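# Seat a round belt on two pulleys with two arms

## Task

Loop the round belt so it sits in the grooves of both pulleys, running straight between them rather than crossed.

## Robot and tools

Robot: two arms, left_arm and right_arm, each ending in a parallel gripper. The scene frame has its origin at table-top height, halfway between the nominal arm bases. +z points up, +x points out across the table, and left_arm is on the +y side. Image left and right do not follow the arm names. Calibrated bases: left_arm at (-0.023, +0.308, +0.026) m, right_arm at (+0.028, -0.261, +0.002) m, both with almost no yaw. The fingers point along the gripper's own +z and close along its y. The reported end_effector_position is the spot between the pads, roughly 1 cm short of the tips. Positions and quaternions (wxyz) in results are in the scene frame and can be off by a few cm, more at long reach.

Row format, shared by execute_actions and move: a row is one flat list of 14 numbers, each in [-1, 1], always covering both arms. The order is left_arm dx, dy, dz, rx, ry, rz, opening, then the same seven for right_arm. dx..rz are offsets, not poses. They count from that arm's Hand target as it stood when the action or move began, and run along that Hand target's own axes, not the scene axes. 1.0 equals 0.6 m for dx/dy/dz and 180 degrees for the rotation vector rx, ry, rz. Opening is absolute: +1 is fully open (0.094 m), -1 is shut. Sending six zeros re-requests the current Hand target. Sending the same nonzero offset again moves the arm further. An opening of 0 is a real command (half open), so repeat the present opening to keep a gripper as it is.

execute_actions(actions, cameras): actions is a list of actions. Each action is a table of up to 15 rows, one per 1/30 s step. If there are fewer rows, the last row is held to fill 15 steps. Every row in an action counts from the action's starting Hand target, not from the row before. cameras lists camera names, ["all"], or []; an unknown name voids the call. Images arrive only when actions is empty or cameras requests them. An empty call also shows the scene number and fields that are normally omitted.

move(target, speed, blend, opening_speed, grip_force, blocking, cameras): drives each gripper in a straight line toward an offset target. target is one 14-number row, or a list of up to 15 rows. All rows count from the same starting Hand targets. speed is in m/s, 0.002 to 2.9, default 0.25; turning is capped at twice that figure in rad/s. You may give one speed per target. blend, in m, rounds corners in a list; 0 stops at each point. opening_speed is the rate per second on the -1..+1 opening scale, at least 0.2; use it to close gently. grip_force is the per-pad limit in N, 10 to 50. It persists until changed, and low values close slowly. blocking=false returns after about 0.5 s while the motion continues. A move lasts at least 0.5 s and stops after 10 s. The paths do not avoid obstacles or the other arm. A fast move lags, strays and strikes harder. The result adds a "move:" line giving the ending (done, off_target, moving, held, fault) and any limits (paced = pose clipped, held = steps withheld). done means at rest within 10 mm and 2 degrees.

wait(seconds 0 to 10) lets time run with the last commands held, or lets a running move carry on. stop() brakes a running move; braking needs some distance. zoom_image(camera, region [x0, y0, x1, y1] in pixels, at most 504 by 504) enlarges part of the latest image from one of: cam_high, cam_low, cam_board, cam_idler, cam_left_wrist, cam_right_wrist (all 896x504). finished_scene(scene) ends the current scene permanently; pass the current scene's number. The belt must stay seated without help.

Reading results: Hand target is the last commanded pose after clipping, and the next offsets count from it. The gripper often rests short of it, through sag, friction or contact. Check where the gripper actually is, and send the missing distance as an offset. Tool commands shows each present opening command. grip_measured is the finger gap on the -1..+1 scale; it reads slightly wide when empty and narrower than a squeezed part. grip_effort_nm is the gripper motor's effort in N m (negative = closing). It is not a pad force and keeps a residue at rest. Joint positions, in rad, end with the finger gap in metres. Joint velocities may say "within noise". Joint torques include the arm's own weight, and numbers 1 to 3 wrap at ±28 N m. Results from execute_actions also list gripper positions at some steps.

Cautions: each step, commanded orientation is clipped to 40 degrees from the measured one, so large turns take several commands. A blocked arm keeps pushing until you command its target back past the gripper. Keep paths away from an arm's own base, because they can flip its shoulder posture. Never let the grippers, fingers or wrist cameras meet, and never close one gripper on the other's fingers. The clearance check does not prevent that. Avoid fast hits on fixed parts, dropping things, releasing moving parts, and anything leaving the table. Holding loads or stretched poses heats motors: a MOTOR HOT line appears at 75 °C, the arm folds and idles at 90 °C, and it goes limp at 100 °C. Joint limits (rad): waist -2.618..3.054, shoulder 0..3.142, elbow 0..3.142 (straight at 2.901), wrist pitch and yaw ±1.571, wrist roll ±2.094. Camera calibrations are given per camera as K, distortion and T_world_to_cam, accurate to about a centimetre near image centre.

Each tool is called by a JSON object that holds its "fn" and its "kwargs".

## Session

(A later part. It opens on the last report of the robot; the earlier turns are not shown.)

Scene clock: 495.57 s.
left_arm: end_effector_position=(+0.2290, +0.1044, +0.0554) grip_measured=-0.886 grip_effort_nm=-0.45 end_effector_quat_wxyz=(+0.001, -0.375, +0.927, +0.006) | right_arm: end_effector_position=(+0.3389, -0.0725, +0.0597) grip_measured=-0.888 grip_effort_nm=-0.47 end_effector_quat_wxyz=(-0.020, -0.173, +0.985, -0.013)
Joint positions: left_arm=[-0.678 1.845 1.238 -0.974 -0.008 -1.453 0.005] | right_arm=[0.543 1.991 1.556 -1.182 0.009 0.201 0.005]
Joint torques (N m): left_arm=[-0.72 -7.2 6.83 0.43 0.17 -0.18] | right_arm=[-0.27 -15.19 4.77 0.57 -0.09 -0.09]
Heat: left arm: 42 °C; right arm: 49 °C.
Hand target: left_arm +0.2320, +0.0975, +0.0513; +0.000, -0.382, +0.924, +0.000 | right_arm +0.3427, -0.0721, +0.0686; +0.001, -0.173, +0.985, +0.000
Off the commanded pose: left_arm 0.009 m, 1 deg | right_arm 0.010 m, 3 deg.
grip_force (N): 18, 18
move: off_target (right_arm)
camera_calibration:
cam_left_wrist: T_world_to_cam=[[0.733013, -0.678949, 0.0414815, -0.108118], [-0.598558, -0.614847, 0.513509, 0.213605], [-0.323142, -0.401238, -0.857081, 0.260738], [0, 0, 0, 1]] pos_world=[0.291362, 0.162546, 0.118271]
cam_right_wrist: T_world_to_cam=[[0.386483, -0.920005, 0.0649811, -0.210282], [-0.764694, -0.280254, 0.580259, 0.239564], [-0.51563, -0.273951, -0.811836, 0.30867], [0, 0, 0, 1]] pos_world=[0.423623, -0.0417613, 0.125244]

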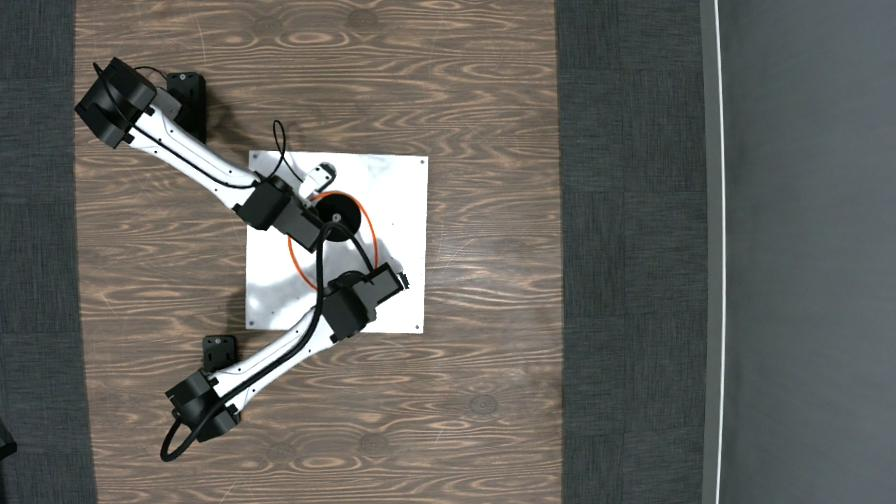

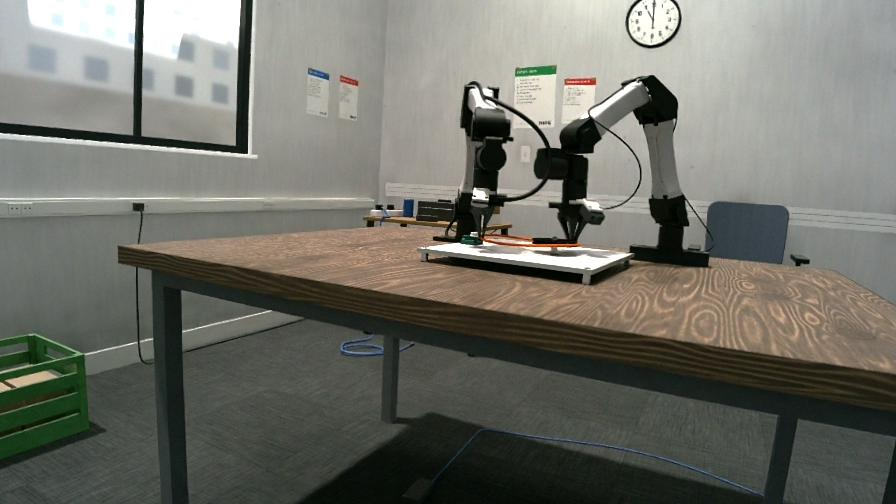

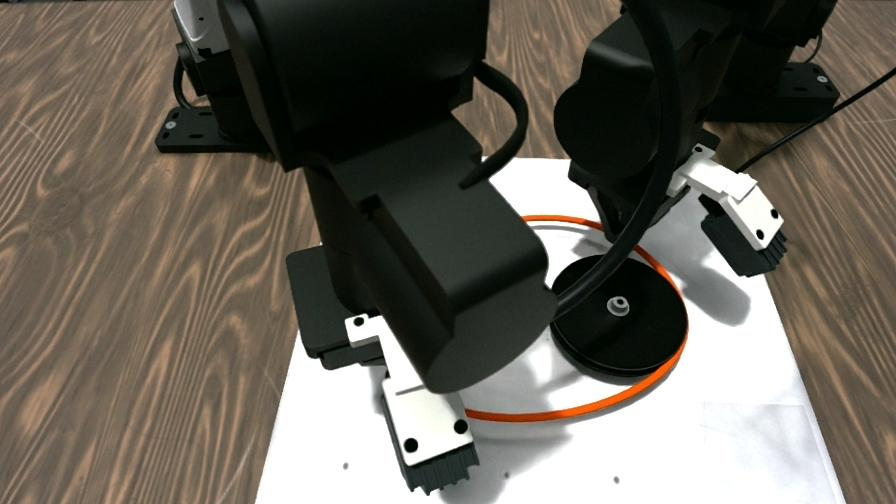

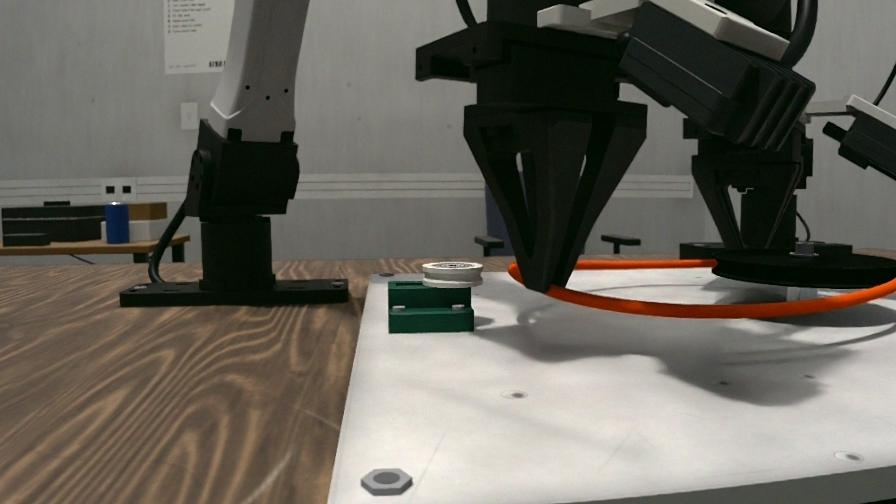

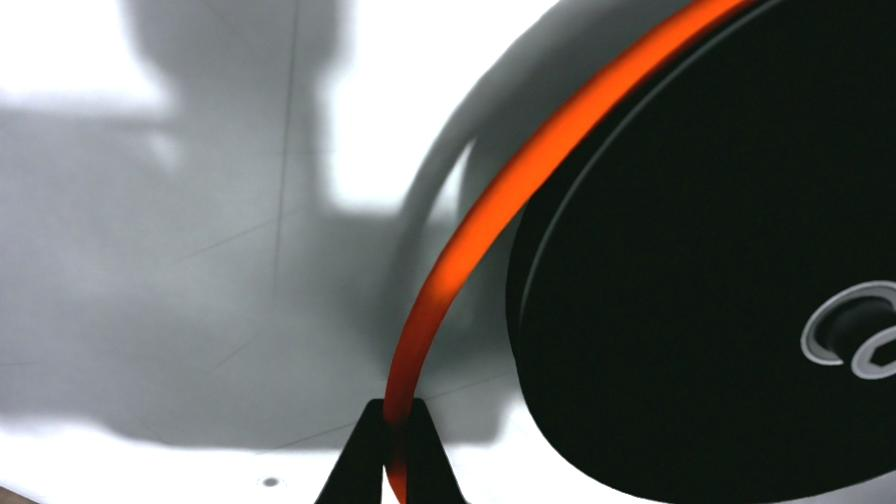

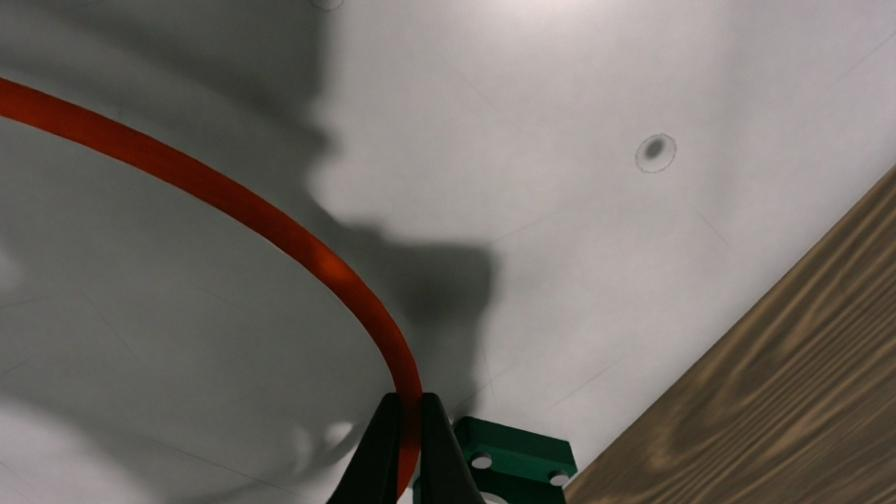

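{"fn": "move", "kwargs": {"target": [0, 0, -0.0228, 0, 0, 0, -1, 0, 0, -0.011, 0, 0, 0, -1], "cameras": ["cam_idler","cam_board","cam_left_wrist","cam_high"], "speed": 0.06}}

{"fn": "zoom_image", "kwargs": {"camera": "cam_idler", "region": [660, 180, 896, 330]}}

{"fn": "zoom_image", "kwargs": {"camera": "cam_board", "region": [540, 200, 740, 400]}}

Scene clock: 528.03 s.
left_arm: end_effector_position=(+0.2331, +0.1011, +0.0596) grip_measured=-0.886 grip_effort_nm=-0.45 end_effector_quat_wxyz=(+0.005, -0.375, +0.927, +0.000) | right_arm: end_effector_position=(+0.3389, -0.0725, +0.0597) grip_measured=-0.888 grip_effort_nm=-0.47 end_effector_quat_wxyz=(-0.020, -0.173, +0.985, -0.013)
Joint positions: left_arm=[-0.678 1.845 1.256 -0.977 -0.008 -1.453 0.005] | right_arm=[0.543 1.991 1.556 -1.182 0.009 0.201 0.005]
Joint torques (N m): left_arm=[-0.91 -8.76 7.94 0.04 0.12 -0.12] | right_arm=[-0.2 -15.71 6.35 0.33 -0.09 -0.09]
Heat: left arm: 39 °C; right arm: 54 °C.
Hand target: left_arm +0.2320, +0.0975, +0.0651; +0.000, -0.382, +0.924, +0.000 | right_arm +0.3427, -0.0721, +0.0752; +0.001, -0.173, +0.985, +0.000
Off the commanded pose: left_arm 0.007 m, 1 deg | right_arm 0.016 m, 3 deg.
grip_force (N): 18, 18
move: off_target (right_arm)
camera_calibration:
cam_left_wrist: T_world_to_cam=[[0.732466, -0.678475, 0.0562676, -0.114289], [-0.604443, -0.610055, 0.512329, 0.212781], [-0.313276, -0.409274, -0.856944, 0.262843], [0, 0, 0, 1]] pos_world=[0.294669, 0.15984, 0.122658]
Images, in order (width x height): cam_high 896x504, cam_board 896x504, cam_idler 896x504, cam_left_wrist 896x504.

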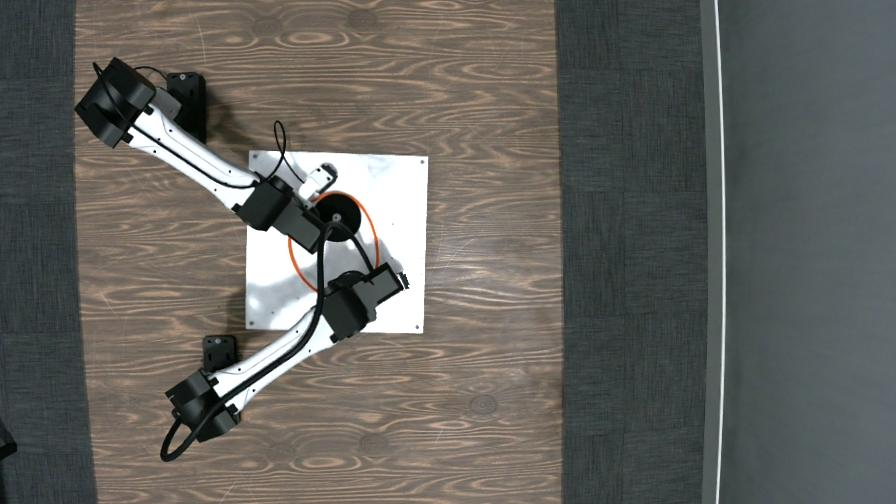

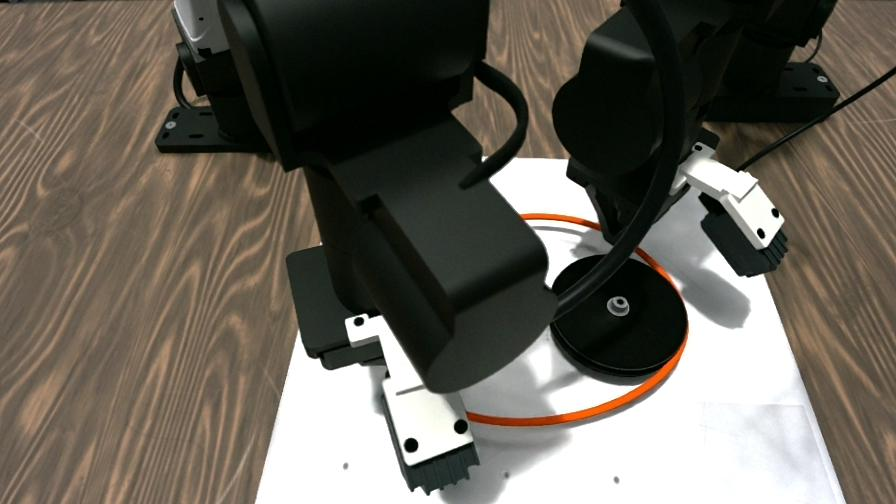

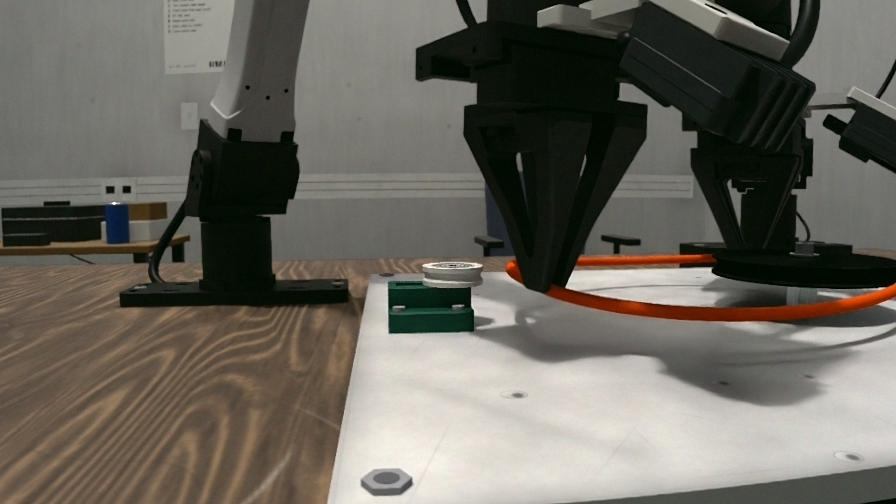

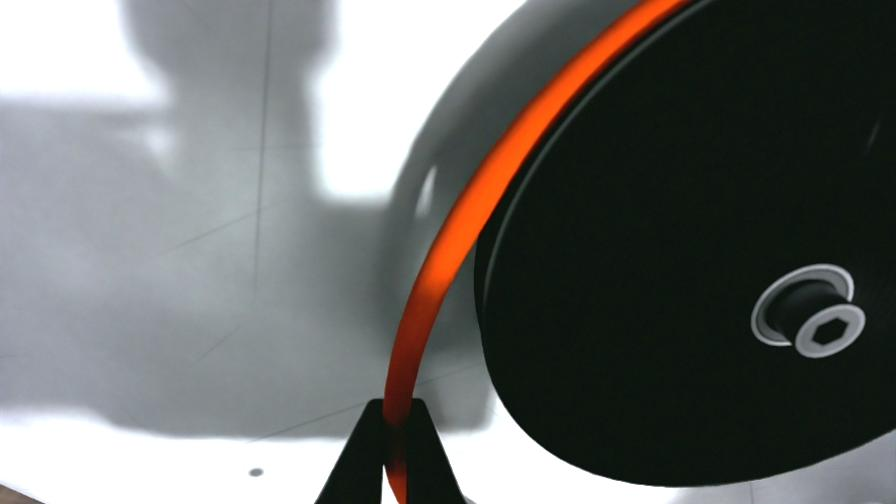

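Scaled by 2.136 from the camera's 896x504 image, which has a finer 1280x720 frame.

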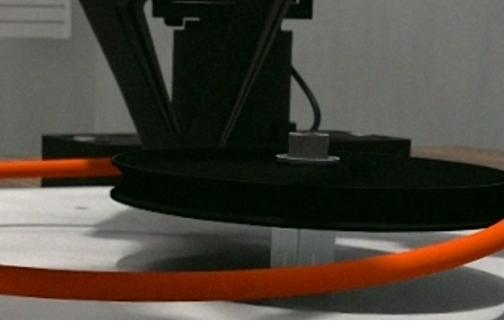

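Scaled by 2.520 from the camera's 896x504 image, which has a finer 1280x720 frame.

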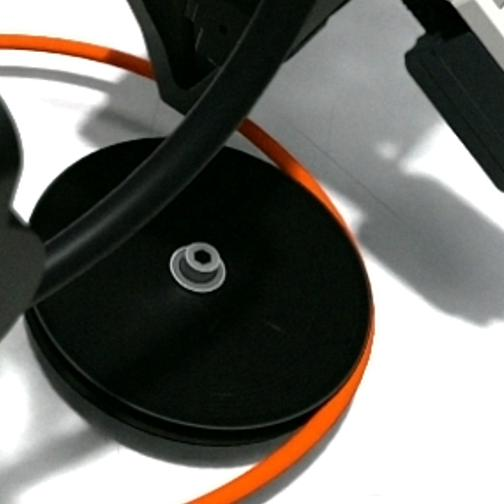

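{"fn": "move", "kwargs": {"target": [0, 0, 0, 0, 0, 0, -1, 0, 0, -0.015, 0, 0, 0, -1], "cameras": ["cam_idler","cam_board","cam_right_wrist"], "speed": 0.06}}

{"fn": "zoom_image", "kwargs": {"camera": "cam_idler", "region": [660, 180, 896, 330]}}

{"fn": "zoom_image", "kwargs": {"camera": "cam_board", "region": [540, 200, 740, 400]}}

Scene clock: 554.93 s.
left_arm: end_effector_position=(+0.2331, +0.1011, +0.0596) grip_measured=-0.886 grip_effort_nm=-0.45 end_effector_quat_wxyz=(+0.005, -0.375, +0.927, +0.000) | right_arm: end_effector_position=(+0.3390, -0.0724, +0.0631) grip_measured=-0.888 grip_effort_nm=-0.47 end_effector_quat_wxyz=(-0.016, -0.173, +0.985, -0.011)
Joint positions: left_arm=[-0.678 1.845 1.256 -0.977 -0.008 -1.453 0.005] | right_arm=[0.543 1.981 1.556 -1.184 0.009 0.201 0.005]
Joint torques (N m): left_arm=[-0.76 -8.79 8.1 0.01 0.15 -0.15] | right_arm=[-0.2 -15.24 8.68 0.04 -0.09 -0.09]
Heat: left arm: 40 °C; right arm: 58 °C.
Hand target: left_arm +0.2320, +0.0975, +0.0651; +0.000, -0.382, +0.924, +0.000 | right_arm +0.3427, -0.0721, +0.0843; +0.001, -0.173, +0.985, +0.000
Off the commanded pose: left_arm 0.007 m, 1 deg | right_arm 0.021 m, 2 deg.
grip_force (N): 18, 18
move: off_target (right_arm)
camera_calibration:
cam_right_wrist: T_world_to_cam=[[0.386022, -0.920282, 0.0637806, -0.210285], [-0.768864, -0.282762, 0.573493, 0.239392], [-0.509741, -0.270419, -0.816724, 0.310056], [0, 0, 0, 1]] pos_world=[0.423283, -0.0419854, 0.129352]
Images, in order (width x height): cam_board 896x504, cam_idler 896x504, cam_right_wrist 896x504.

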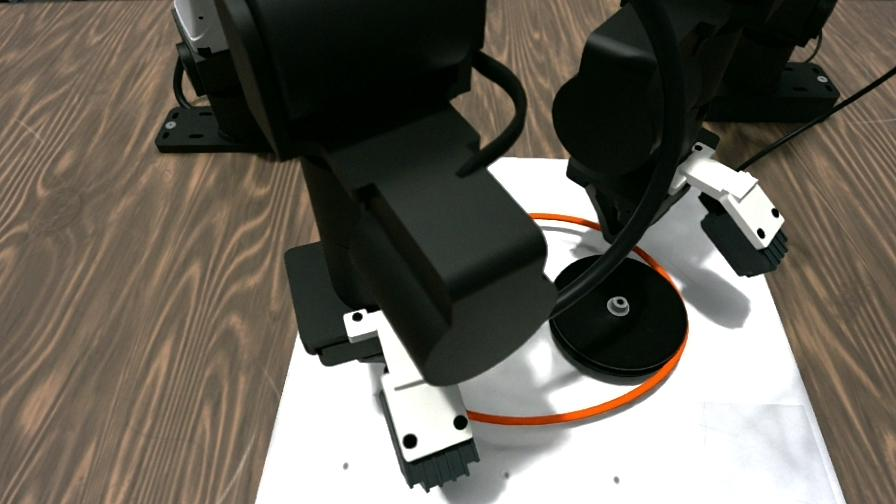

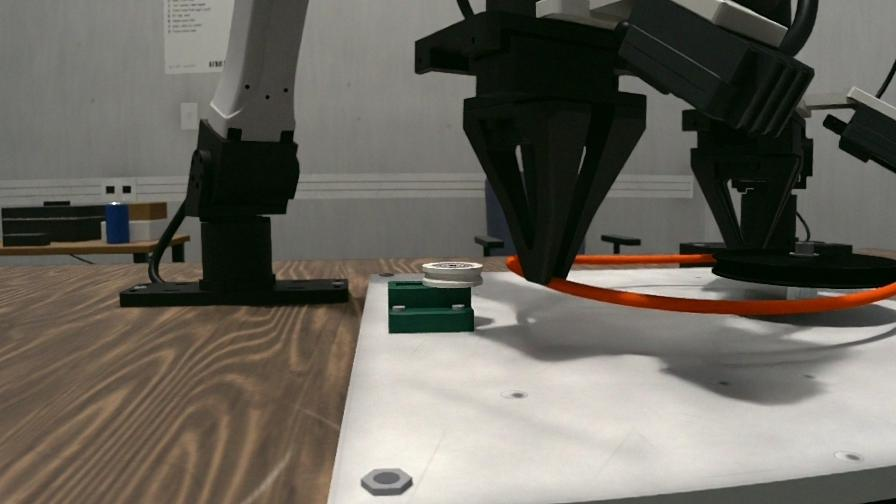

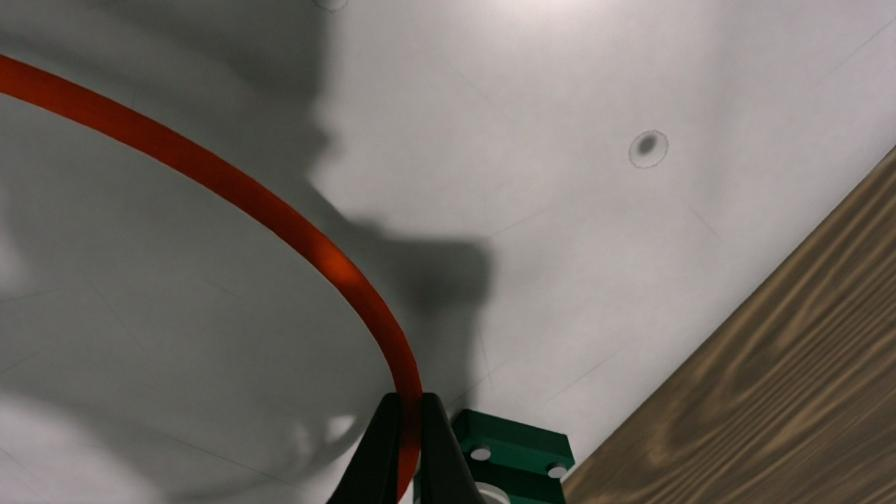

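Scaled by 2.136 from the camera's 896x504 image, which has a finer 1280x720 frame.

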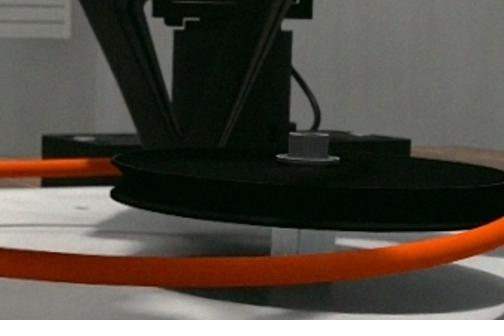

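Scaled by 2.520 from the camera's 896x504 image, which has a finer 1280x720 frame.

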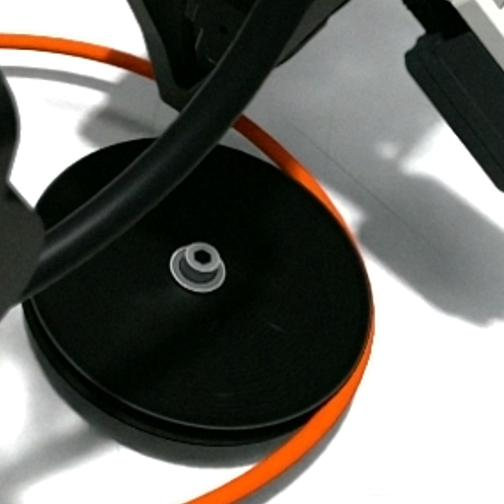

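{"fn": "execute_actions", "kwargs": {"actions": [], "cameras": ["cam_low","cam_left_wrist"]}}

{"fn": "zoom_image", "kwargs": {"camera": "cam_low", "region": [500, 220, 600, 270]}}

Scene clock: 568.03 s.
left_arm: end_effector_position=(+0.2331, +0.1011, +0.0596) grip_measured=-0.886 grip_effort_nm=-0.45 end_effector_quat_wxyz=(+0.005, -0.375, +0.927, +0.000) | right_arm: end_effector_position=(+0.3390, -0.0724, +0.0631) grip_measured=-0.888 grip_effort_nm=-0.47 end_effector_quat_wxyz=(-0.016, -0.173, +0.985, -0.011)
Joint positions: left_arm=[-0.678 1.845 1.256 -0.977 -0.008 -1.453 0.005] | right_arm=[0.543 1.981 1.556 -1.184 0.009 0.201 0.005]
Joint velocities: within noise
Joint torques (N m): left_arm=[-0.83 -9.03 7.92 -0.08 0.11 -0.17] | right_arm=[-0.21 -15.24 8.68 0.04 -0.09 -0.09]
Heat: left arm: 40 °C; right arm: 55 °C.
Hand target: left_arm +0.2320, +0.0975, +0.0651; +0.000, -0.382, +0.924, +0.000 | right_arm +0.3427, -0.0721, +0.0843; +0.001, -0.173, +0.985, +0.000
Tool commands: left_gripper/opening=-1.0 right_gripper/opening=-1.0
Off the commanded pose: left_arm 0.007 m, 1 deg | right_arm 0.021 m, 2 deg.
grip_force (N): 18, 18
camera_calibration:
cam_left_wrist: T_world_to_cam=[[0.732466, -0.678475, 0.0562676, -0.114289], [-0.604443, -0.610055, 0.512329, 0.212781], [-0.313276, -0.409274, -0.856944, 0.262843], [0, 0, 0, 1]] pos_world=[0.294669, 0.15984, 0.122658]
Images, in order (width x height): cam_low 896x504, cam_left_wrist 896x504.

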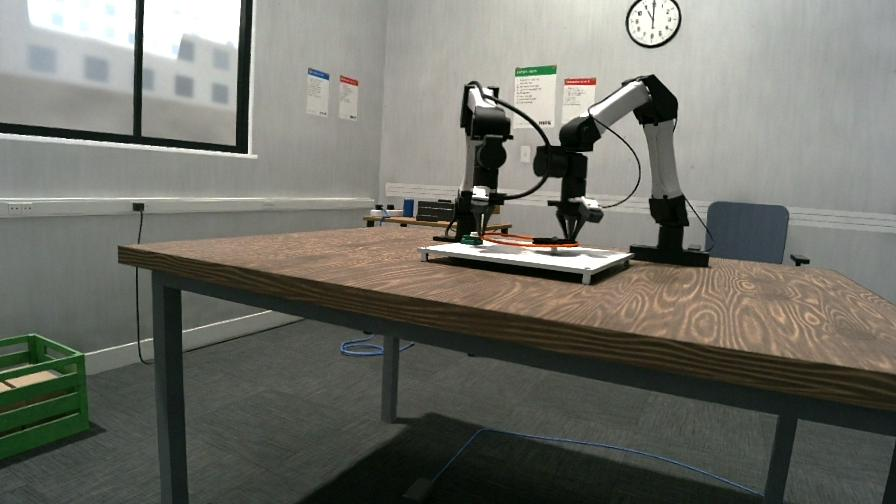

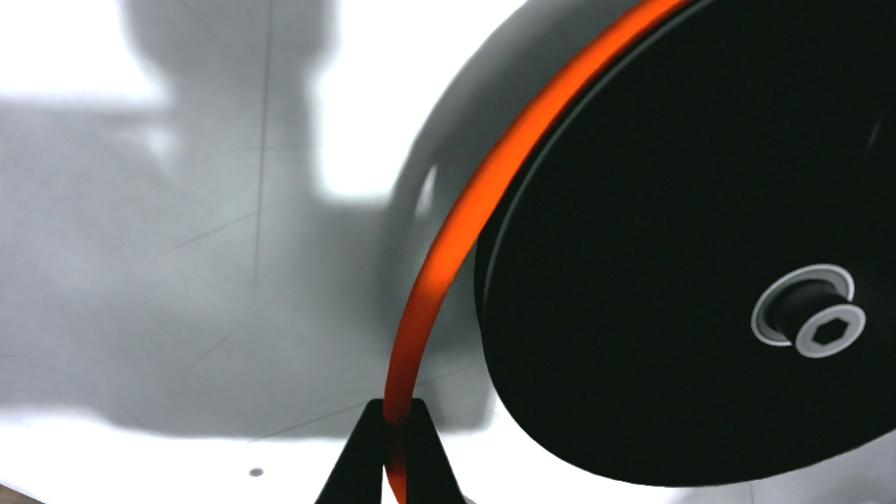

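Scaled by 5.040 from the camera's 896x504 image, which has a finer 1280x720 frame.

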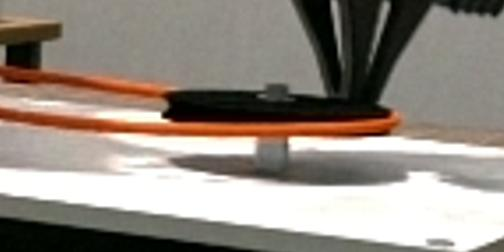

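{"fn": "move", "kwargs": {"target": [[0, 0, 0, 0, 0, 0, -1, 0, 0, -0.02, 0, 0, 0, -1],[0, 0, 0, 0, 0, 0, -1, 0.0485, -0.0357, -0.02, 0, 0, 0, -1]], "cameras": ["all"], "speed": 0.06}}

{"fn": "zoom_image", "kwargs": {"camera": "cam_low", "region": [460, 210, 600, 280]}}

{"fn": "zoom_image", "kwargs": {"camera": "cam_board", "region": [540, 200, 740, 400]}}

{"fn": "zoom_image", "kwargs": {"camera": "cam_idler", "region": [400, 200, 896, 350]}}

{"fn": "zoom_image", "kwargs": {"camera": "cam_high", "region": [266, 160, 416, 330]}}

Scene clock: 630.63 s.
left_arm: end_effector_position=(+0.2360, +0.1015, +0.0609) grip_measured=-0.886 grip_effort_nm=-0.45 end_effector_quat_wxyz=(+0.012, -0.375, +0.927, +0.000) | right_arm: end_effector_position=(+0.3236, -0.0917, +0.0893) grip_measured=-0.888 grip_effort_nm=-0.47 end_effector_quat_wxyz=(-0.006, -0.178, +0.984, +0.004)
Joint positions: left_arm=[-0.678 1.845 1.261 -0.975 -0.02 -1.453 0.005] | right_arm=[0.508 1.85 1.485 -1.214 -0.012 0.155 0.005]
Joint torques (N m): left_arm=[-0.65 -8.91 7.65 -0.02 0.15 -0.16] | right_arm=[-1.01 -13.65 4.67 0.34 0.11 -0.1]
Heat: left arm: 41 °C; right arm: 55 °C.
Hand target: left_arm +0.2320, +0.0974, +0.0651; +0.000, -0.382, +0.924, +0.000 | right_arm +0.3227, -0.1021, +0.0963; +0.001, -0.173, +0.985, +0.000
Off the commanded pose: left_arm 0.007 m, 2 deg | right_arm 0.013 m, 1 deg.
grip_force (N): 18, 18
move: off_target (right_arm)
camera_calibration:
cam_left_wrist: T_world_to_cam=[[0.731771, -0.678724, 0.0620078, -0.116432], [-0.610871, -0.612818, 0.501289, 0.21661], [-0.302237, -0.404708, -0.863055, 0.262229], [0, 0, 0, 1]] pos_world=[0.296777, 0.159844, 0.124953]
cam_right_wrist: T_world_to_cam=[[0.394586, -0.918086, 0.0376803, -0.223954], [-0.773273, -0.309637, 0.55333, 0.207853], [-0.496338, -0.247473, -0.832109, 0.317552], [0, 0, 0, 1]] pos_world=[0.40671, -0.0626647, 0.157665]

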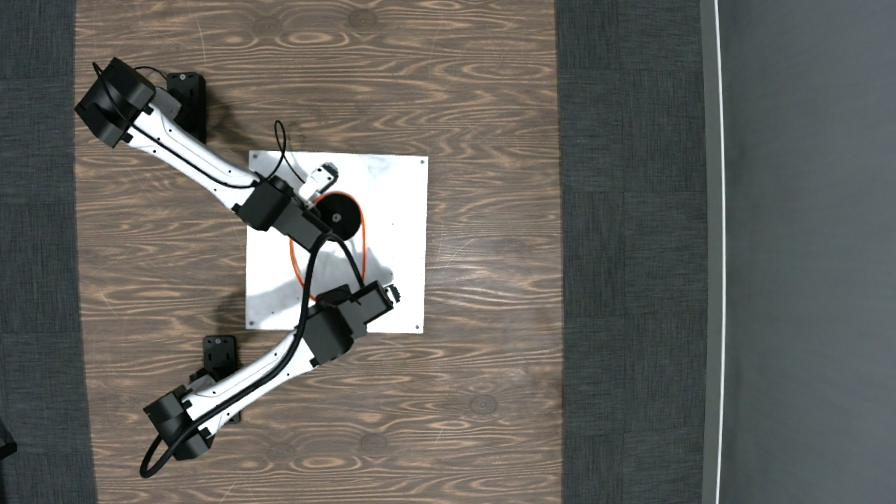

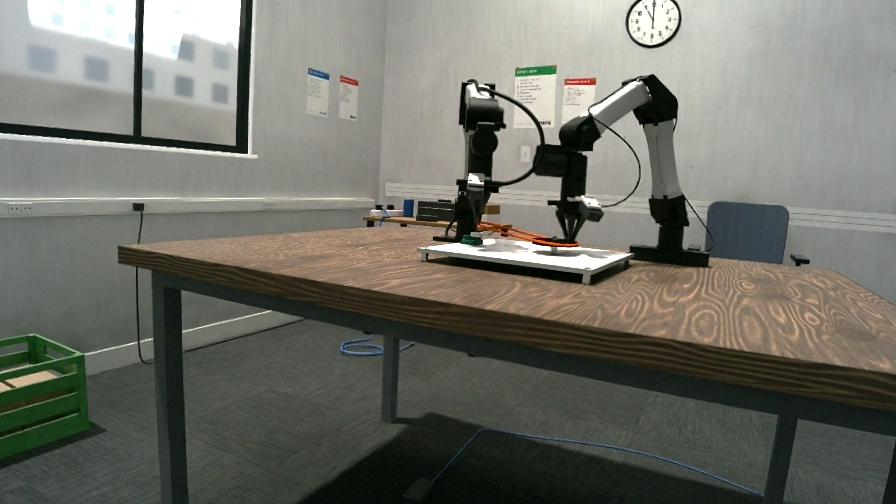

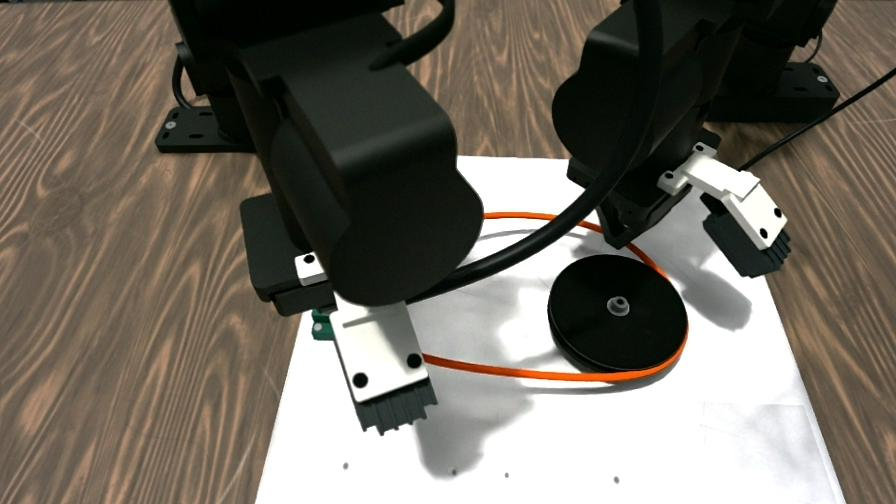

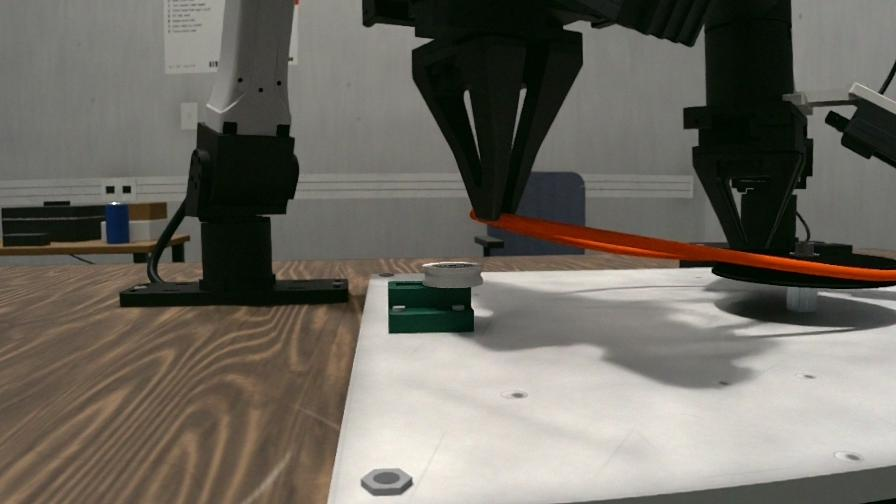

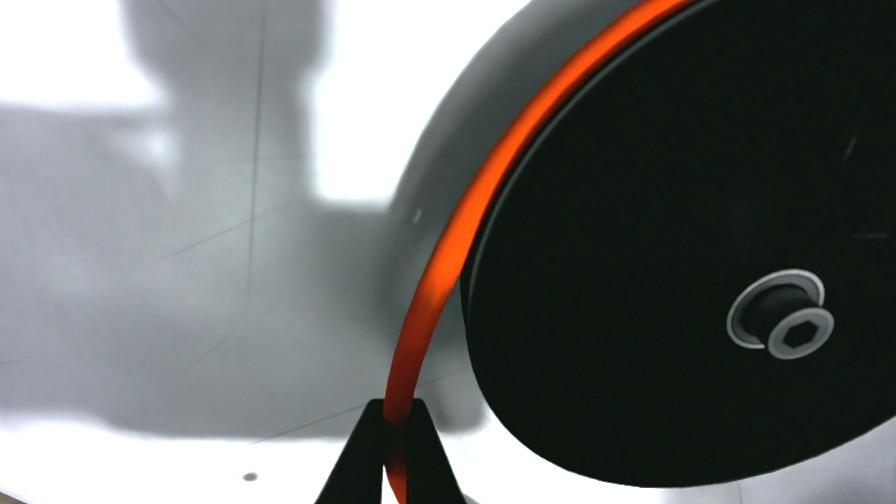

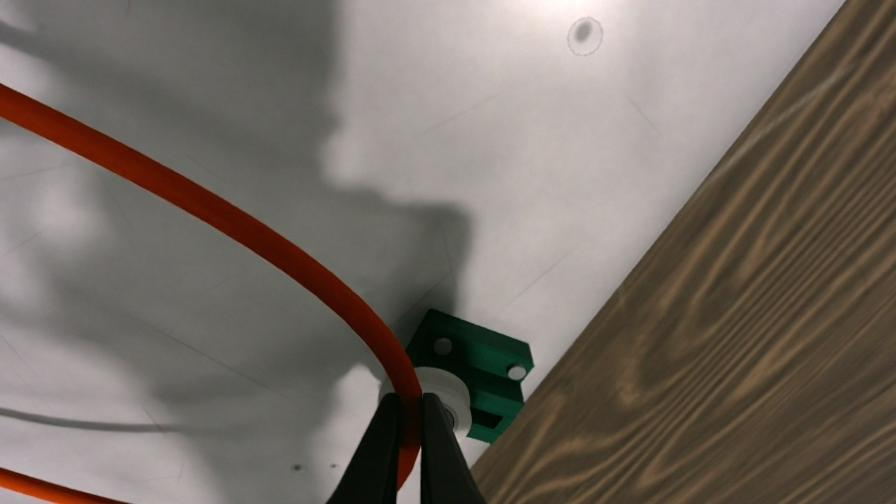

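Scaled by 3.600 from the camera's 896x504 image, which has a finer 1280x720 frame.

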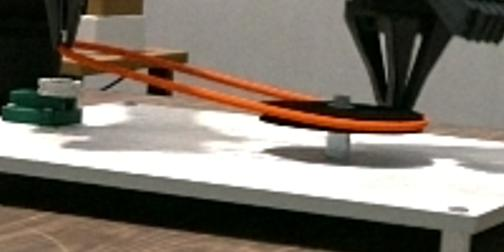

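Scaled by 2.520 from the camera's 896x504 image, which has a finer 1280x720 frame.

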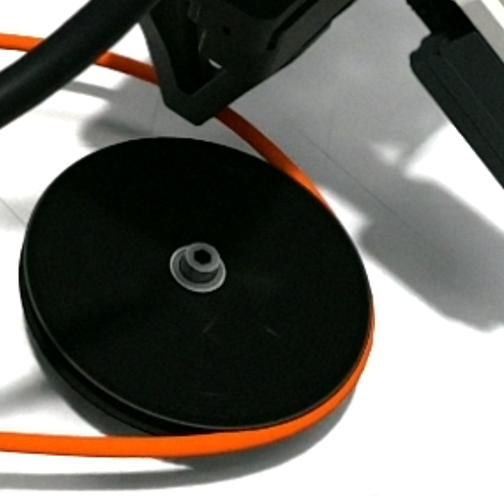

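Scaled by 1.016 from the camera's 896x504 image, which has a finer 1280x720 frame.

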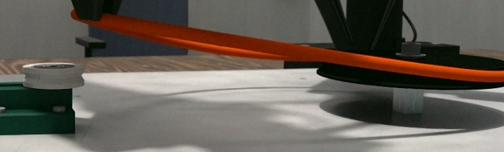

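Scaled by 2.965 from the camera's 896x504 image, which has a finer 1280x720 frame.

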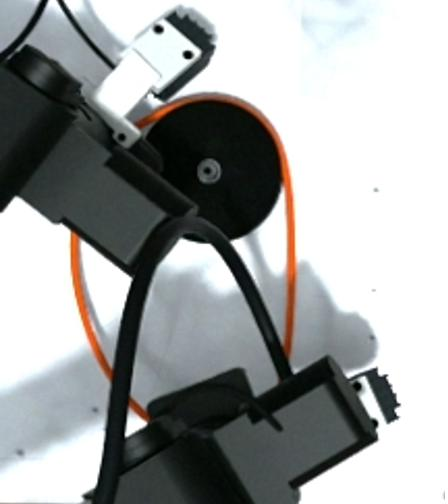

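{"fn": "move", "kwargs": {"target": [[0, 0, 0, 0, 0, 0, -0.62, 0, 0, 0, 0, 0, 0, -1],[0, 0, -0.02, 0, 0, 0, -0.62, 0, 0, 0, 0, 0, 0, -1]], "cameras": ["all"], "speed": 0.05}}

{"fn": "zoom_image", "kwargs": {"camera": "cam_low", "region": [460, 210, 600, 280]}}

{"fn": "zoom_image", "kwargs": {"camera": "cam_idler", "region": [600, 200, 896, 350]}}

Scene clock: 651.97 s.
left_arm: end_effector_position=(+0.2342, +0.1006, +0.0674) grip_measured=-0.622 grip_effort_nm=0.10 end_effector_quat_wxyz=(+0.004, -0.375, +0.927, +0.002) | right_arm: end_effector_position=(+0.3244, -0.0939, +0.0893) grip_measured=-0.888 grip_effort_nm=-0.47 end_effector_quat_wxyz=(-0.007, -0.170, +0.985, +0.004)
Joint positions: left_arm=[-0.678 1.845 1.288 -1.015 -0.009 -1.453 0.018] | right_arm=[0.501 1.85 1.485 -1.216 -0.012 0.164 0.005]
Joint torques (N m): left_arm=[-0.75 -10.02 8.03 -0.11 0.13 -0.13] | right_arm=[-0.47 -13.64 4.68 0.34 0.11 -0.09]
Heat: left arm: 41 °C; right arm: 57 °C.
Hand target: left_arm +0.2320, +0.0975, +0.0770; +0.000, -0.382, +0.924, +0.000 | right_arm +0.3226, -0.1021, +0.0963; +0.001, -0.173, +0.985, +0.000
Off the commanded pose: left_arm 0.010 m, 1 deg | right_arm 0.011 m, 1 deg.
grip_force (N): 18, 18
move: off_target (right_arm)
camera_calibration:
cam_left_wrist: T_world_to_cam=[[0.73267, -0.678722, 0.0503165, -0.115532], [-0.602584, -0.612558, 0.511532, 0.208971], [-0.316366, -0.405104, -0.85779, 0.269933], [0, 0, 0, 1]] pos_world=[0.295967, 0.158943, 0.130463]
cam_right_wrist: T_world_to_cam=[[0.379841, -0.924274, 0.0379238, -0.222158], [-0.777347, -0.296699, 0.554709, 0.210212], [-0.501451, -0.240181, -0.83118, 0.319721], [0, 0, 0, 1]] pos_world=[0.408116, -0.0661745, 0.157564]

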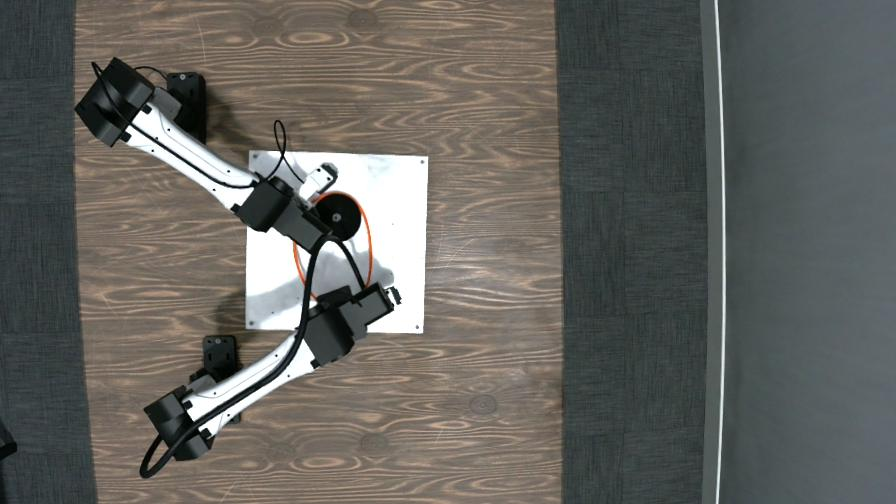

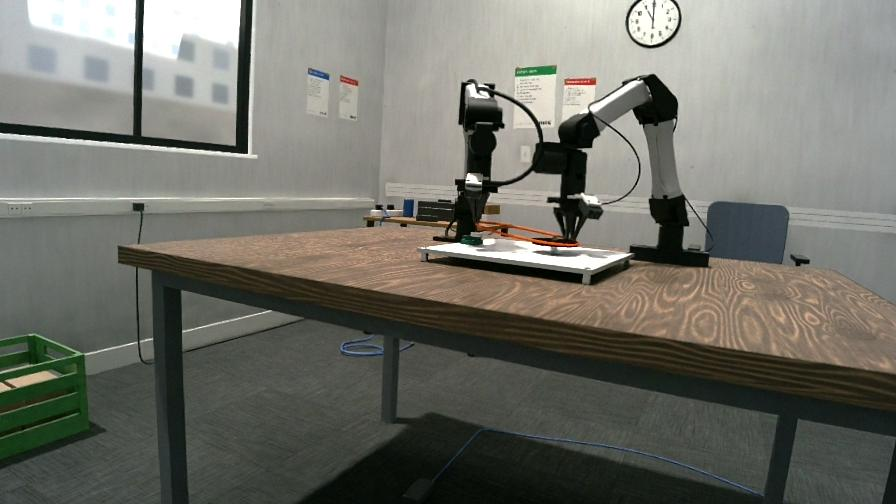

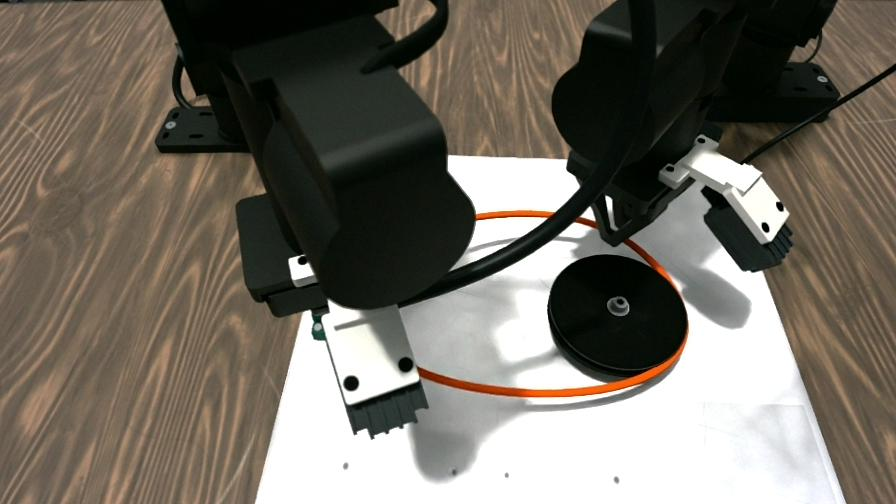

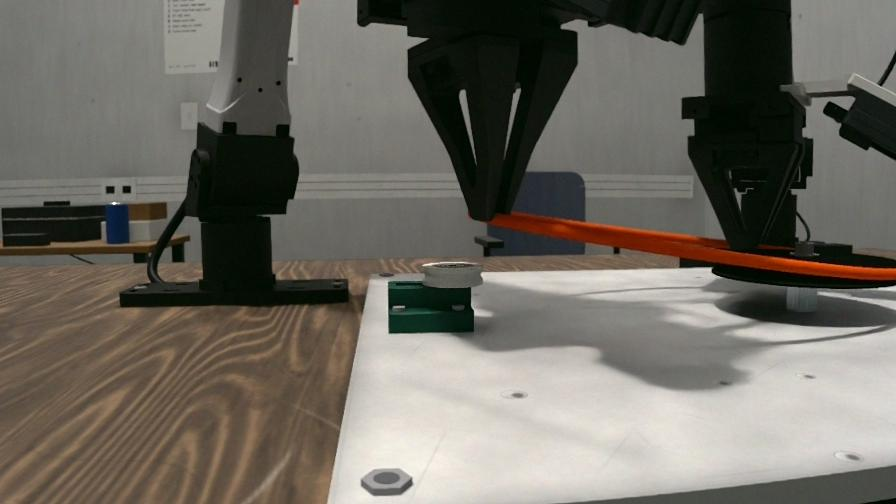

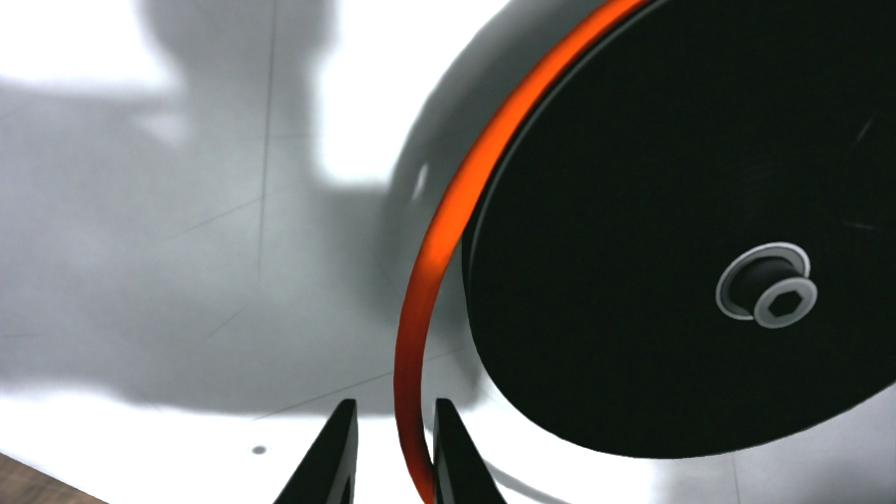

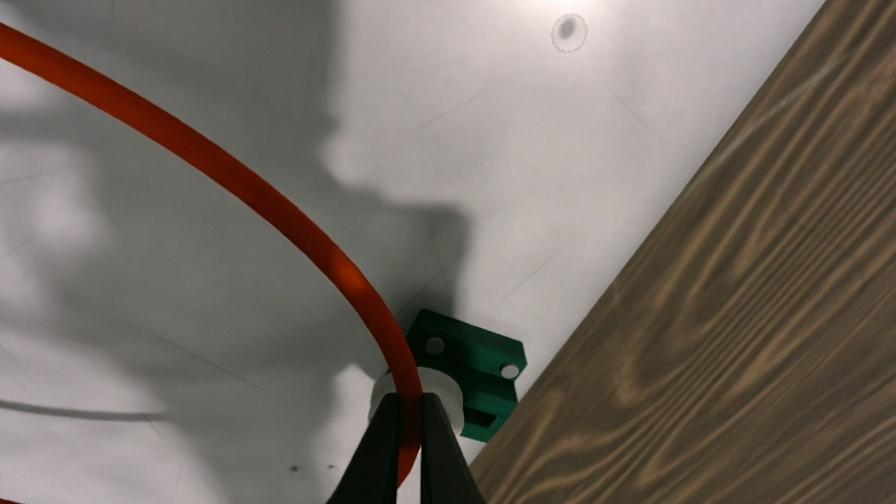

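Scaled by 3.600 from the camera's 896x504 image, which has a finer 1280x720 frame.

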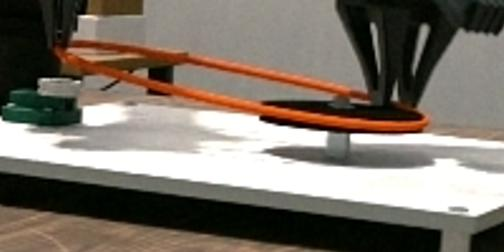

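Scaled by 1.703 from the camera's 896x504 image, which has a finer 1280x720 frame.

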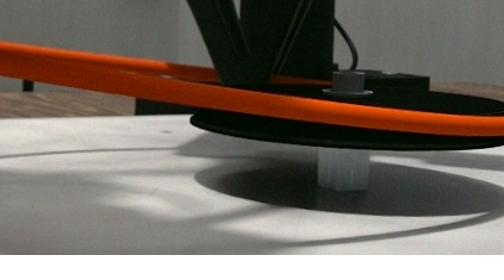

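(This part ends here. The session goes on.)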